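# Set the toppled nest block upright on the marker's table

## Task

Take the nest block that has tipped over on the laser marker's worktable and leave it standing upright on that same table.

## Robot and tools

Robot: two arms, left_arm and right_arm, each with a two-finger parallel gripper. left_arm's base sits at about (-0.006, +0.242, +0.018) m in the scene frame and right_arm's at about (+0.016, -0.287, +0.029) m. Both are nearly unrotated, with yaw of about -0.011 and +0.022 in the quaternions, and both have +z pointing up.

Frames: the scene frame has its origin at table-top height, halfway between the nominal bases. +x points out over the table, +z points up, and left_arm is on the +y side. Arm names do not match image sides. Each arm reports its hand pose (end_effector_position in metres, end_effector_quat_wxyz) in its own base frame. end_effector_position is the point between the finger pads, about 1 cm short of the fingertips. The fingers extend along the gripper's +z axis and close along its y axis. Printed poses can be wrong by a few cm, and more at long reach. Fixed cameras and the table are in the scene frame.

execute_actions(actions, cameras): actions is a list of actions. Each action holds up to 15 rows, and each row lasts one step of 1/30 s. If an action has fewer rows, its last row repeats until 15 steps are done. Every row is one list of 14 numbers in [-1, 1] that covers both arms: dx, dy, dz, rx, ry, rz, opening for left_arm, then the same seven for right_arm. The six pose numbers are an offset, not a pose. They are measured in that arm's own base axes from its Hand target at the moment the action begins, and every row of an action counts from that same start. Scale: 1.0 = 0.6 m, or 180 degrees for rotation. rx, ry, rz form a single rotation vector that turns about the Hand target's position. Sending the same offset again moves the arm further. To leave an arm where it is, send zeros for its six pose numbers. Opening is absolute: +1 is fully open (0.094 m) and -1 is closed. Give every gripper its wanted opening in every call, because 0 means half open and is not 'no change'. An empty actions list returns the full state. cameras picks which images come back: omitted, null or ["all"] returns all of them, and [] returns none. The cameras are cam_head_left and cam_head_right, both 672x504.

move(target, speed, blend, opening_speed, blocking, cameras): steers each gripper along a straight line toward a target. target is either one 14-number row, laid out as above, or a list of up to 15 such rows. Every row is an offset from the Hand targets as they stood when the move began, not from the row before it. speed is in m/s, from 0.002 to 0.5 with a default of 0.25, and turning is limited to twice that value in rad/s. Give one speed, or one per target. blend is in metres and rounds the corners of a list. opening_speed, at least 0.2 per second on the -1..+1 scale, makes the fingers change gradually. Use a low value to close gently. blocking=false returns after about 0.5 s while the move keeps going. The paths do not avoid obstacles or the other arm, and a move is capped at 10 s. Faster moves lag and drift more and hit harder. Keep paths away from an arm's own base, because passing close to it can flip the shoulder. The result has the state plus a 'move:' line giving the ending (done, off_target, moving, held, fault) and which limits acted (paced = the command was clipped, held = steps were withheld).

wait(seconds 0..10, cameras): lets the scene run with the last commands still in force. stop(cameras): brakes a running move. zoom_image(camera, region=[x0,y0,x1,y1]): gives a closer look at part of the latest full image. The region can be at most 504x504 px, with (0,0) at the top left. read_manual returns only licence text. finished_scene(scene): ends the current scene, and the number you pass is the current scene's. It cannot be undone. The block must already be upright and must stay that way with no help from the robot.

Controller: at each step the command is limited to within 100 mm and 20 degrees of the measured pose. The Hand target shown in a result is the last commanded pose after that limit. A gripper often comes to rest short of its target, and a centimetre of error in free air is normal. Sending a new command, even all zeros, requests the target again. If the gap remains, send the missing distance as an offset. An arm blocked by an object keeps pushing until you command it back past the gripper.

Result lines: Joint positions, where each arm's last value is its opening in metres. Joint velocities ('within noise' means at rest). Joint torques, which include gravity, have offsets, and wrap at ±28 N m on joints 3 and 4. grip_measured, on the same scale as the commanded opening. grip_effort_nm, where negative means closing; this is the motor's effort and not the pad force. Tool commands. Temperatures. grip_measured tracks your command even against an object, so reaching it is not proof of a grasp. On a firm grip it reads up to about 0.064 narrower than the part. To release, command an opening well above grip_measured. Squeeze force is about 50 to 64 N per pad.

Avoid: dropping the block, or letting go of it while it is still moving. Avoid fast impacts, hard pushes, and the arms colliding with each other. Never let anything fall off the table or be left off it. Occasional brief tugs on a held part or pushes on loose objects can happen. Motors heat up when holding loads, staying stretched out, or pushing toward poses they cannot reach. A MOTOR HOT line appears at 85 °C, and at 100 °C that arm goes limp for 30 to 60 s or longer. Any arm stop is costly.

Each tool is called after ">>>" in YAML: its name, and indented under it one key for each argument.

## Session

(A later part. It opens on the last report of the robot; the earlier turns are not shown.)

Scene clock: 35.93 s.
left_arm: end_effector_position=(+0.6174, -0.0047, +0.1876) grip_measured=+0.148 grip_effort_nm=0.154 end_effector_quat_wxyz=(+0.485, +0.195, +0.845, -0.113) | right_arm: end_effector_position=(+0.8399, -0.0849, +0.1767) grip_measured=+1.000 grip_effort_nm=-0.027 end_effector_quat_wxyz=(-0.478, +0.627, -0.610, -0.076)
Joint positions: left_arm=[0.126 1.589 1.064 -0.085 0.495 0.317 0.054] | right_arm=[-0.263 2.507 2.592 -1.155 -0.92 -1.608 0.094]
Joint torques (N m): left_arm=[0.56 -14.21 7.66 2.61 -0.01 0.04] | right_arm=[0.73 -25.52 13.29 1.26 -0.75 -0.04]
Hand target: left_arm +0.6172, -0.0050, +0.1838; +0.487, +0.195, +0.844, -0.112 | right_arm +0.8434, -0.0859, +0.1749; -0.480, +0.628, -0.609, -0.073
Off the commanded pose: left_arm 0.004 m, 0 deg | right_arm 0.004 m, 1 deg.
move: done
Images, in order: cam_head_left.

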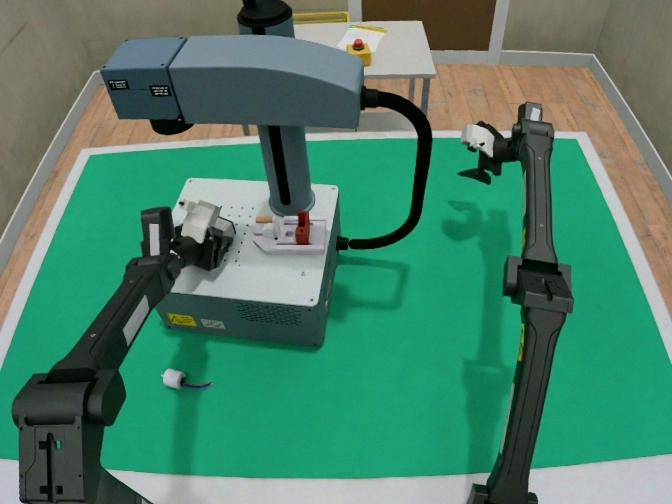

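>>> move:
  target: [0,0,0,0,0,0,-0.5,0,0,0,0,0,0,1]
  speed: 0.05
  opening_speed: 0.35
  cameras: ["cam_head_left"]

>>> zoom_image:
  camera: "cam_head_left"
  region: [170, 190, 270, 290]

Scene clock: 38.43 s.
left_arm: end_effector_position=(+0.6175, -0.0044, +0.1876) grip_measured=-0.172 grip_effort_nm=-0.979 end_effector_quat_wxyz=(+0.485, +0.194, +0.845, -0.113) | right_arm: end_effector_position=(+0.8399, -0.0849, +0.1767) grip_measured=+1.000 grip_effort_nm=-0.022 end_effector_quat_wxyz=(-0.478, +0.627, -0.610, -0.076)
Joint positions: left_arm=[0.126 1.589 1.064 -0.084 0.493 0.317 0.039] | right_arm=[-0.263 2.507 2.592 -1.155 -0.92 -1.608 0.094]
Joint torques (N m): left_arm=[0.56 -14.21 7.64 2.61 0.04 0.04] | right_arm=[1.26 -25.41 13.18 1.31 -0.76 0.02]
Hand target: left_arm +0.6172, -0.0050, +0.1838; +0.487, +0.195, +0.844, -0.112 | right_arm +0.8434, -0.0859, +0.1749; -0.480, +0.628, -0.609, -0.073
Off the commanded pose: left_arm 0.004 m, 0 deg | right_arm 0.004 m, 1 deg.
move: done
Images, in order: cam_head_left.

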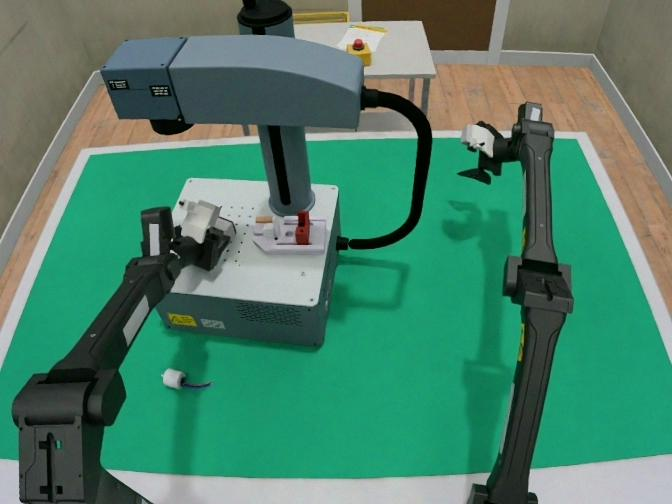

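Scaled by 5.040 from the camera's 672x504 image, which has a finer 960x720 frame.

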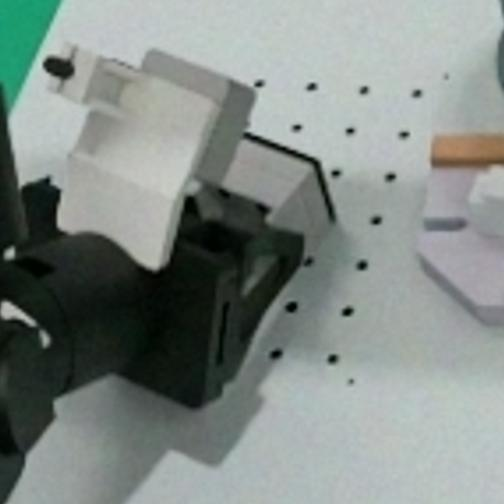

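>>> move:
  target:
    - [-0.05,0.02,0.06,0,0,0,-0.5,0,0,0,0,0,0,1]
    - [-0.18,0.05,0.14,0,0,0,-0.5,0,0,0,0,0,0,1]
    - [-0.25,0.0,0.16,-0.279,0.4965,0.469,-0.5,0,0,0,0,0,0,1]
  speed: [0.1,0.2,0.3]
  blend: [0.02,0.03,0]

>>> zoom_image:
  camera: "cam_head_left"
  region: [150, 190, 290, 310]

>>> zoom_image:
  camera: "cam_head_right"
  region: [150, 190, 290, 310]

Scene clock: 46.37 s.
left_arm: end_effector_position=(+0.4510, -0.0124, +0.2530) grip_measured=-0.172 grip_effort_nm=-0.979 end_effector_quat_wxyz=(-0.208, -0.650, +0.713, -0.162) | right_arm: end_effector_position=(+0.8399, -0.0849, +0.1767) grip_measured=+1.000 grip_effort_nm=-0.032 end_effector_quat_wxyz=(-0.478, +0.627, -0.610, -0.076)
Joint positions: left_arm=[0.158 1.61 1.525 -1.673 0.501 -1.274 0.039] | right_arm=[-0.263 2.507 2.592 -1.155 -0.92 -1.608 0.094]
Joint torques (N m): left_arm=[1.61 -14.74 13.18 -0.42 0.28 -0.07] | right_arm=[0.56 -24.82 13.24 1.1 -0.78 -0.04]
Hand target: left_arm +0.4673, -0.0051, +0.2798; -0.193, -0.651, +0.713, -0.174 | right_arm +0.8434, -0.0859, +0.1749; -0.480, +0.628, -0.609, -0.073
Off the commanded pose: left_arm 0.032 m, 2 deg | right_arm 0.004 m, 1 deg.
joint sent to its limit (left arm) — joint 4 (wrist pitch), lower limit. The joint targets still meet the commanded pose.
move: off_target (left_arm)

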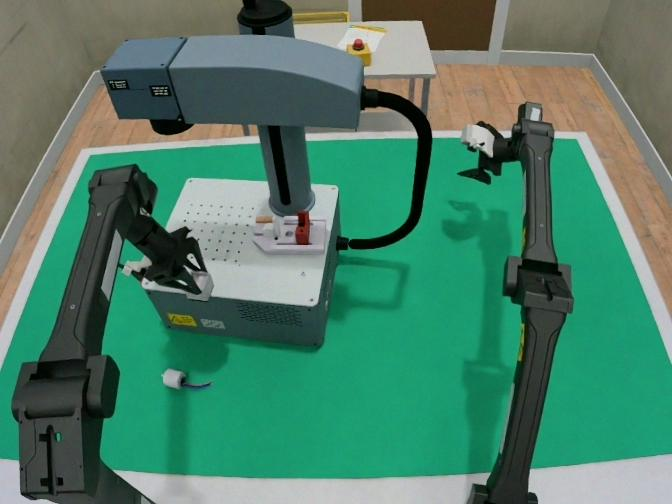

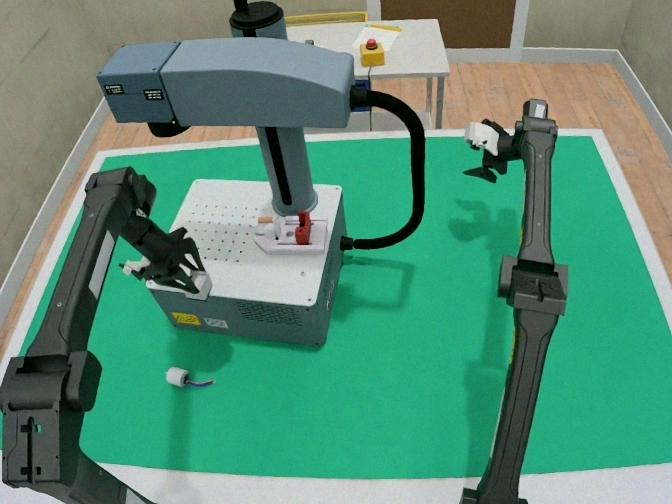

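Scaled by 3.600 from the camera's 672x504 image, which has a finer 960x720 frame.

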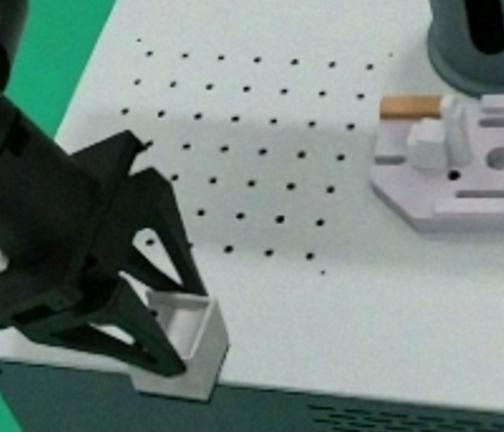

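Scaled by 3.600 from the camera's 672x504 image, which has a finer 960x720 frame.

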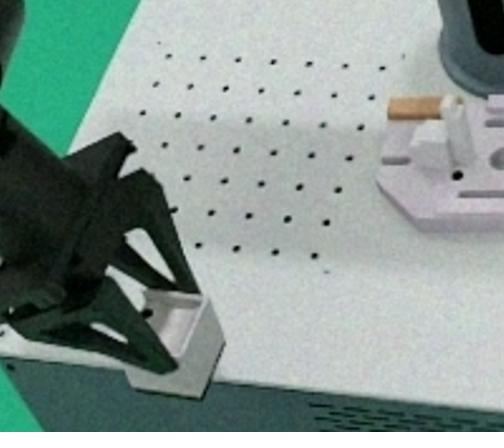

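>>> move:
  target: [0.128,-0.005,-0.05,0,0,0,-0.5,0,0,0,0,0,0,1]
  speed: 0.12

>>> zoom_image:
  camera: "cam_head_left"
  region: [150, 190, 290, 310]

>>> zoom_image:
  camera: "cam_head_right"
  region: [150, 190, 290, 310]

Scene clock: 48.40 s.
left_arm: end_effector_position=(+0.5273, -0.0024, +0.2226) grip_measured=-0.172 grip_effort_nm=-0.979 end_effector_quat_wxyz=(+0.215, +0.657, -0.705, +0.158) | right_arm: end_effector_position=(+0.8399, -0.0849, +0.1767) grip_measured=+1.000 grip_effort_nm=-0.022 end_effector_quat_wxyz=(-0.478, +0.627, -0.610, -0.076)
Joint positions: left_arm=[0.155 1.83 1.734 -1.673 0.505 -1.295 0.039] | right_arm=[-0.263 2.507 2.592 -1.155 -0.92 -1.608 0.094]
Joint torques (N m): left_arm=[-0.67 -18.08 13.2 -0.4 0.29 -0.08] | right_arm=[1.49 -25.29 13.31 1.18 -0.81 0.04]
Hand target: left_arm +0.5439, -0.0079, +0.2499; +0.193, +0.651, -0.713, +0.174 | right_arm +0.8434, -0.0859, +0.1749; -0.480, +0.628, -0.609, -0.073
Off the commanded pose: left_arm 0.032 m, 3 deg | right_arm 0.004 m, 1 deg.
joint sent to its limit (left arm) — joint 4 (wrist pitch), lower limit. The joint targets still meet the commanded pose.
move: off_target (left_arm)

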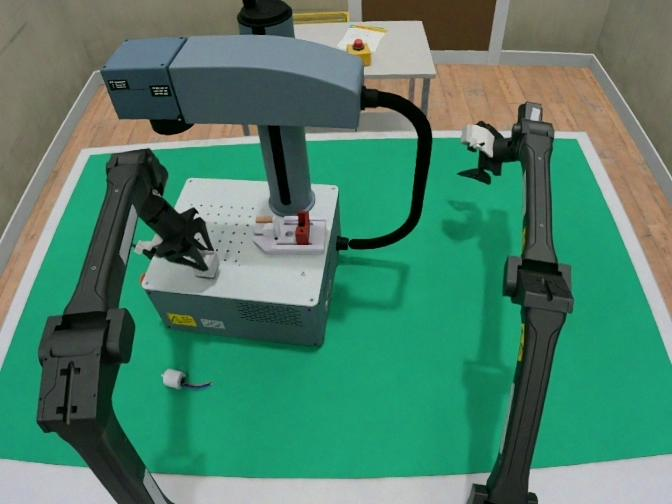

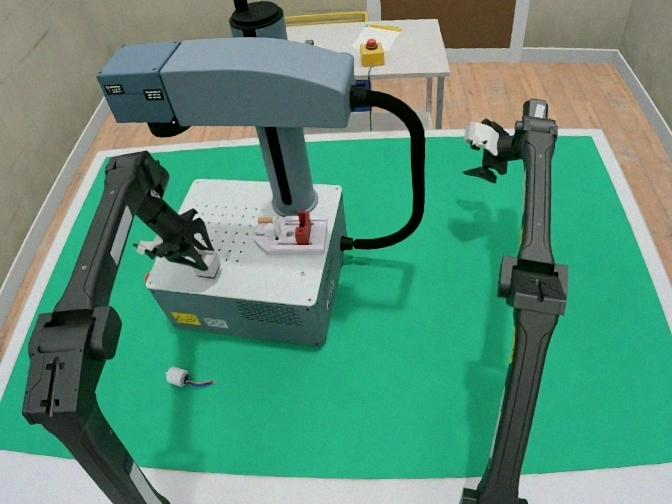

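Scaled by 3.600 from the camera's 672x504 image, which has a finer 960x720 frame.

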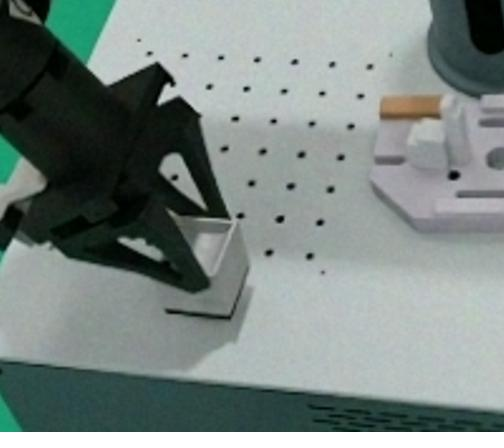

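Scaled by 3.600 from the camera's 672x504 image, which has a finer 960x720 frame.

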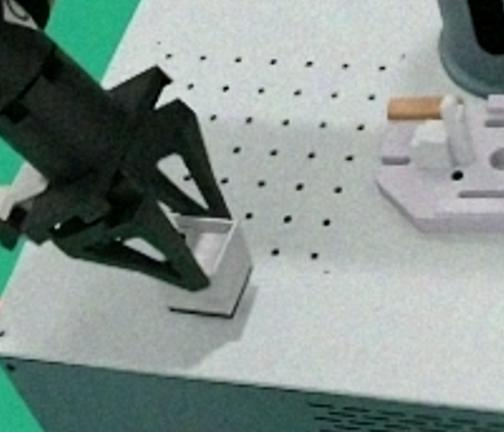

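>>> move:
  target: [-0.02,-0.004,-0.06,0,0,0,-0.5,0,0,0,0,0,0,1]
  speed: 0.06

>>> zoom_image:
  camera: "cam_head_left"
  region: [170, 230, 250, 310]

>>> zoom_image:
  camera: "cam_head_right"
  region: [170, 230, 250, 310]

Scene clock: 50.63 s.
left_arm: end_effector_position=(+0.5343, -0.0023, +0.2056) grip_measured=-0.172 grip_effort_nm=-0.979 end_effector_quat_wxyz=(+0.199, +0.654, -0.710, +0.169) | right_arm: end_effector_position=(+0.8399, -0.0849, +0.1767) grip_measured=+1.000 grip_effort_nm=-0.022 end_effector_quat_wxyz=(-0.478, +0.627, -0.610, -0.076)
Joint positions: left_arm=[0.153 1.829 1.692 -1.59 0.506 -1.295 0.039] | right_arm=[-0.263 2.507 2.592 -1.155 -0.92 -1.608 0.094]
Joint torques (N m): left_arm=[-0.56 -19.66 7.34 0.44 0.23 -0.06] | right_arm=[1.44 -26.34 13.35 1.14 -0.8 0.01]
Hand target: left_arm +0.5321, -0.0104, +0.2140; +0.193, +0.651, -0.713, +0.174 | right_arm +0.8434, -0.0859, +0.1749; -0.480, +0.628, -0.609, -0.073
Off the commanded pose: left_arm 0.012 m, 1 deg | right_arm 0.004 m, 1 deg.
move: off_target (left_arm)

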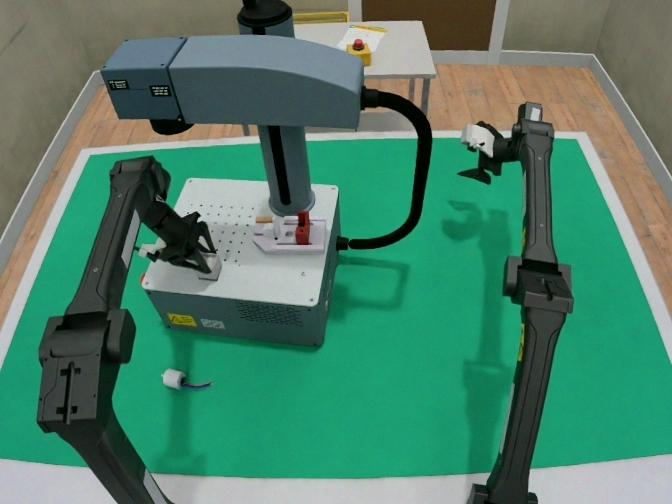

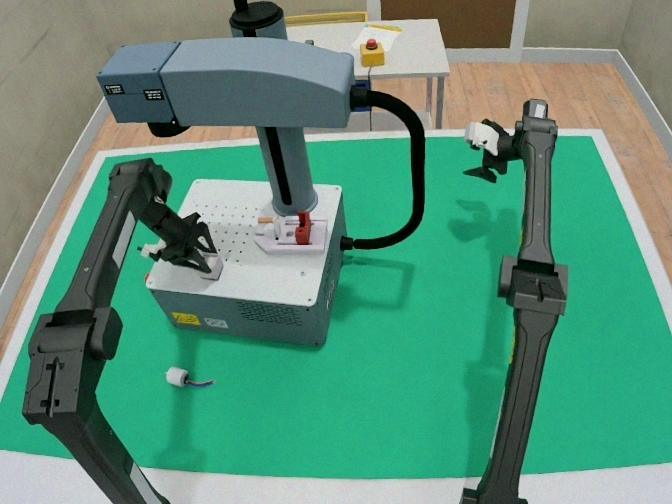

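Scaled by 6.300 from the camera's 672x504 image, which has a finer 960x720 frame.

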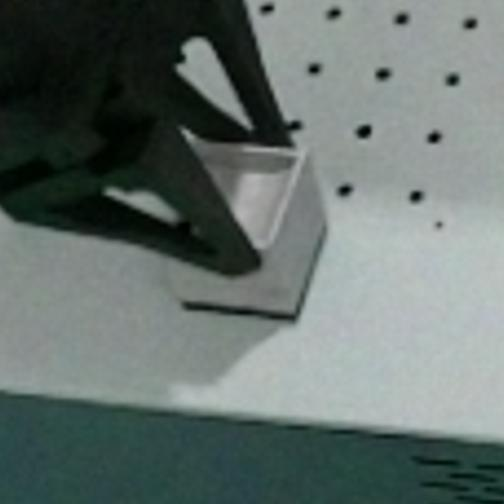

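Scaled by 6.300 from the camera's 672x504 image, which has a finer 960x720 frame.

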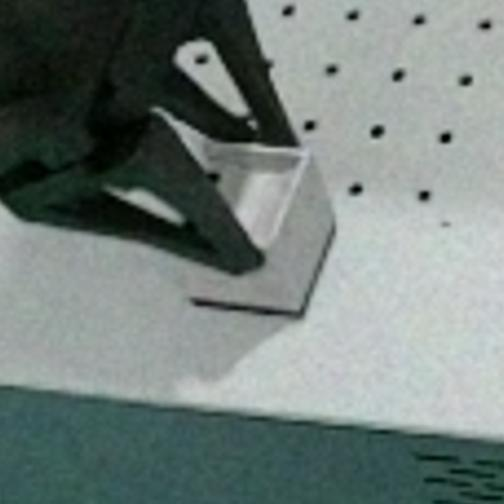

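>>> move:
  target: [-0.0,0.0,-0.025,0,0,0,-0.5,0,0,0,0,0,0,1]
  speed: 0.04

>>> zoom_image:
  camera: "cam_head_left"
  region: [170, 230, 250, 310]

Scene clock: 51.80 s.
left_arm: end_effector_position=(+0.5357, -0.0028, +0.2034) grip_measured=-0.172 grip_effort_nm=-0.969 end_effector_quat_wxyz=(-0.189, -0.652, +0.712, -0.178) | right_arm: end_effector_position=(+0.8399, -0.0849, +0.1767) grip_measured=+1.000 grip_effort_nm=-0.022 end_effector_quat_wxyz=(-0.478, +0.627, -0.610, -0.076)
Joint positions: left_arm=[0.153 1.818 1.671 -1.554 0.511 -1.295 0.039] | right_arm=[-0.263 2.507 2.592 -1.155 -0.92 -1.608 0.094]
Joint torques (N m): left_arm=[-0.73 -17.85 6.54 0.58 0.06 -0.07] | right_arm=[1.03 -25.52 13.23 1.29 -0.81 -0.01]
Hand target: left_arm +0.5320, -0.0104, +0.1988; -0.193, -0.651, +0.713, -0.174 | right_arm +0.8434, -0.0859, +0.1749; -0.480, +0.628, -0.609, -0.073
Off the commanded pose: left_arm 0.009 m, 1 deg | right_arm 0.004 m, 1 deg.
move: done

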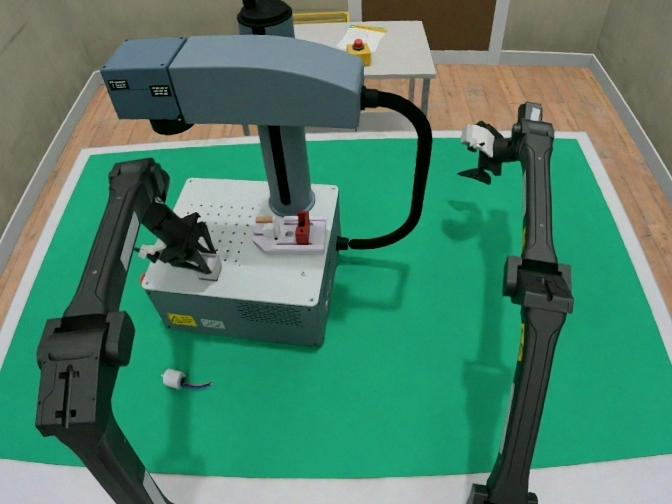

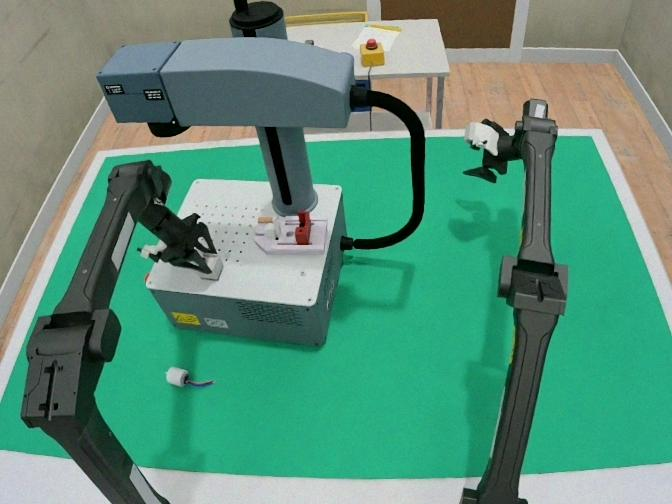

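Scaled by 6.300 from the camera's 672x504 image, which has a finer 960x720 frame.

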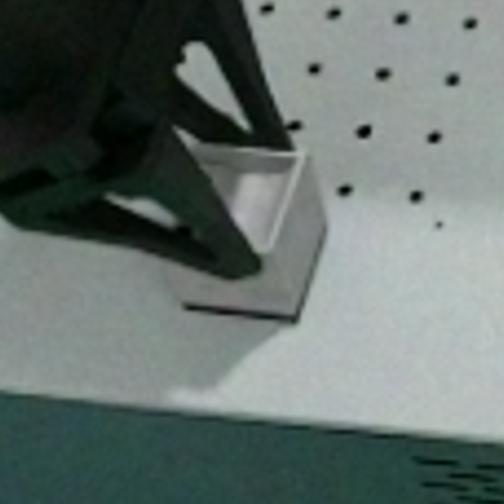

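>>> move:
  target: [-0.0,0.0,-0.013,0,0,0,-0.5,0,0,0,0,0,0,1]
  speed: 0.03
  cameras: ["cam_head_left"]

>>> zoom_image:
  camera: "cam_head_left"
  region: [170, 230, 250, 310]

Scene clock: 53.23 s.
left_arm: end_effector_position=(+0.5352, -0.0029, +0.2029) grip_measured=-0.172 grip_effort_nm=-0.979 end_effector_quat_wxyz=(-0.185, -0.651, +0.713, -0.181) | right_arm: end_effector_position=(+0.8399, -0.0849, +0.1767) grip_measured=+1.000 grip_effort_nm=-0.022 end_effector_quat_wxyz=(-0.478, +0.627, -0.610, -0.076)
Joint positions: left_arm=[0.153 1.81 1.66 -1.54 0.511 -1.295 0.039] | right_arm=[-0.263 2.507 2.592 -1.155 -0.92 -1.608 0.094]
Joint torques (N m): left_arm=[-0.56 -16.79 6.23 0.75 0.05 -0.06] | right_arm=[0.79 -24.7 13.2 1.2 -0.78 0.03]
Hand target: left_arm +0.5320, -0.0104, +0.1910; -0.193, -0.651, +0.713, -0.174 | right_arm +0.8434, -0.0859, +0.1749; -0.480, +0.628, -0.609, -0.073
Off the commanded pose: left_arm 0.014 m, 1 deg | right_arm 0.004 m, 1 deg.
move: off_target (left_arm)
Images, in order: cam_head_left.

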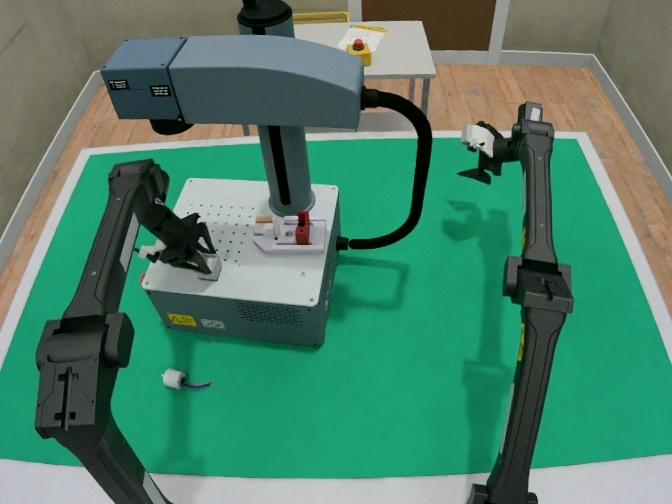

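Scaled by 6.300 from the camera's 672x504 image, which has a finer 960x720 frame.

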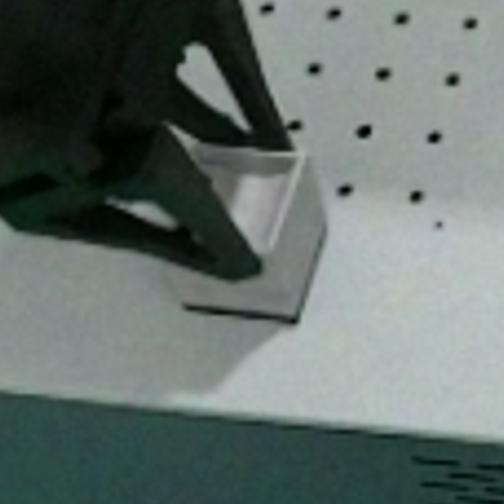

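>>> move:
  target: [0.005,0.0,0.012,0,0,0,-0.5,0,0,0,0,0,0,1]
  speed: 0.03
  cameras: []

>>> move:
  target: [0,0.0,0,0,0,0,0.25,0,0,0,0,0,0,1]
  speed: 0.03
  opening_speed: 0.3

>>> zoom_image:
  camera: "cam_head_left"
  region: [170, 230, 250, 310]

Scene clock: 54.47 s.
Heat: left arm: hottest elbow 35 °C; right arm: hottest elbow 32 °C.
Off the commanded pose: left_arm 0.009 m, 1 deg | right_arm 0.004 m, 1 deg.
move: done

Scene clock: 57.27 s.
left_arm: end_effector_position=(+0.5355, -0.0035, +0.1990) grip_measured=+0.247 grip_effort_nm=0.154 end_effector_quat_wxyz=(-0.188, -0.652, +0.712, -0.179) | right_arm: end_effector_position=(+0.8399, -0.0849, +0.1767) grip_measured=+1.000 grip_effort_nm=-0.027 end_effector_quat_wxyz=(-0.478, +0.627, -0.610, -0.076)
Joint positions: left_arm=[0.152 1.817 1.659 -1.54 0.511 -1.297 0.059] | right_arm=[-0.263 2.507 2.592 -1.155 -0.92 -1.608 0.094]
Joint torques (N m): left_arm=[-0.56 -17.38 8.1 -0.13 0.06 -0.06] | right_arm=[1.49 -25.64 13.44 1.32 -0.81 0.06]
Hand target: left_arm +0.5350, -0.0105, +0.1983; -0.193, -0.651, +0.713, -0.174 | right_arm +0.8434, -0.0859, +0.1749; -0.480, +0.628, -0.609, -0.073
Off the commanded pose: left_arm 0.007 m, 1 deg | right_arm 0.004 m, 1 deg.
move: done

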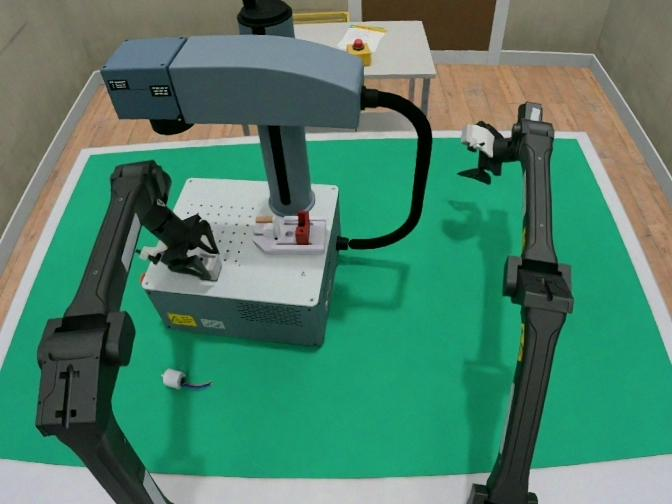

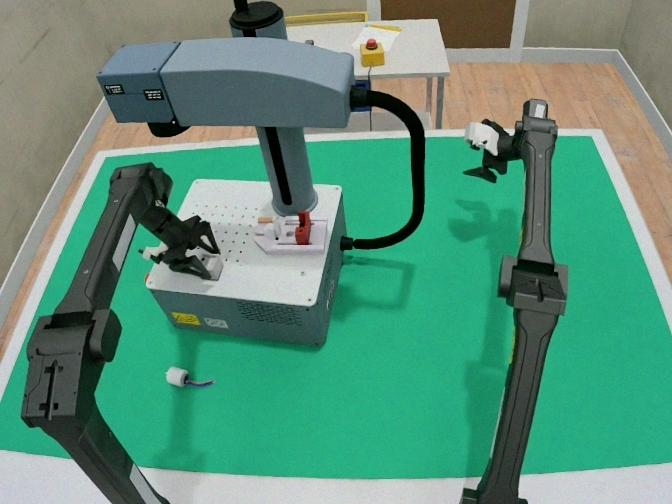

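Scaled by 6.300 from the camera's 672x504 image, which has a finer 960x720 frame.

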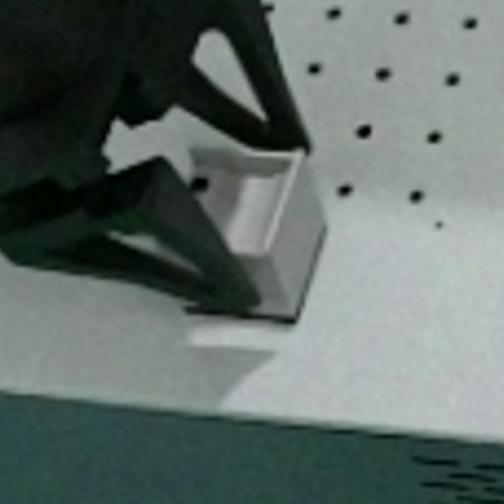

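>>> move:
  target:
    - [0.0,0.05,0.09,0,0,0,0.25,0,0,0,0,0,0,1]
    - [-0.25,0.08,0.13,0,0,0,0.25,0,0,0,0,0,0,1]
  speed: [0.08,0.2]

>>> zoom_image:
  camera: "cam_head_left"
  region: [170, 230, 250, 310]

Scene clock: 60.37 s.
left_arm: end_effector_position=(+0.3902, +0.0332, +0.2754) grip_measured=+0.248 grip_effort_nm=0.154 end_effector_quat_wxyz=(+0.166, +0.657, -0.711, +0.187) | right_arm: end_effector_position=(+0.8399, -0.0849, +0.1767) grip_measured=+1.000 grip_effort_nm=-0.027 end_effector_quat_wxyz=(-0.478, +0.627, -0.610, -0.076)
Joint positions: left_arm=[0.292 1.428 1.386 -1.677 0.485 -1.163 0.059] | right_arm=[-0.263 2.507 2.592 -1.155 -0.92 -1.608 0.094]
Joint torques (N m): left_arm=[1.85 -12.51 7.35 -0.12 0.03 0.14] | right_arm=[1.14 -25.82 13.33 1.35 -0.85 -0.01]
Hand target: left_arm +0.3850, +0.0376, +0.2762; +0.193, +0.651, -0.713, +0.174 | right_arm +0.8434, -0.0859, +0.1749; -0.480, +0.628, -0.609, -0.073
Off the commanded pose: left_arm 0.007 m, 3 deg | right_arm 0.004 m, 1 deg.
joint sent to its limit (left arm) — joint 4 (wrist pitch), lower limit. The joint targets are off in orientation, not in position.
move: off_target (left_arm)

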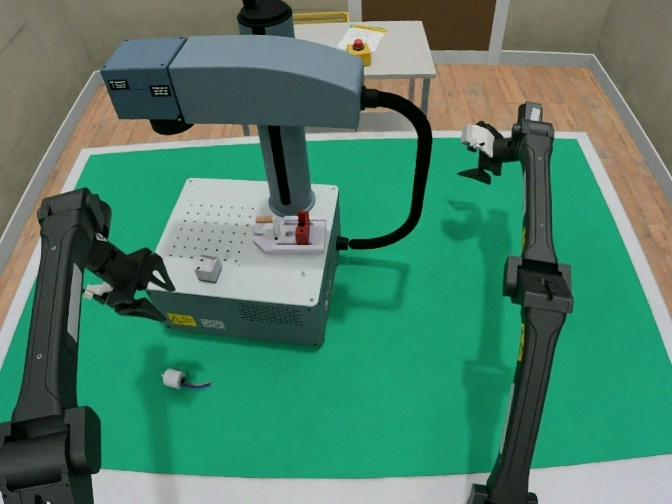

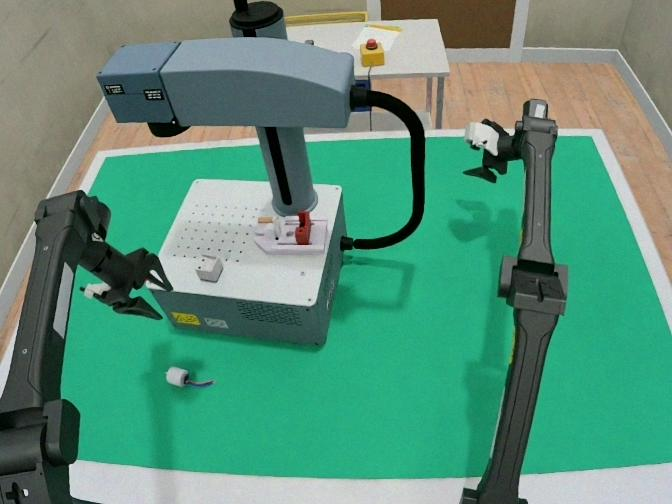

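Scaled by 6.300 from the camera's 672x504 image, which has a finer 960x720 frame.

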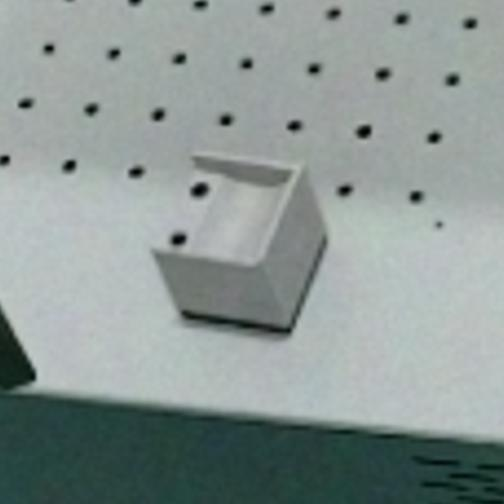

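>>> finished_scene:
  scene: 2

The scene is finished: the task was done.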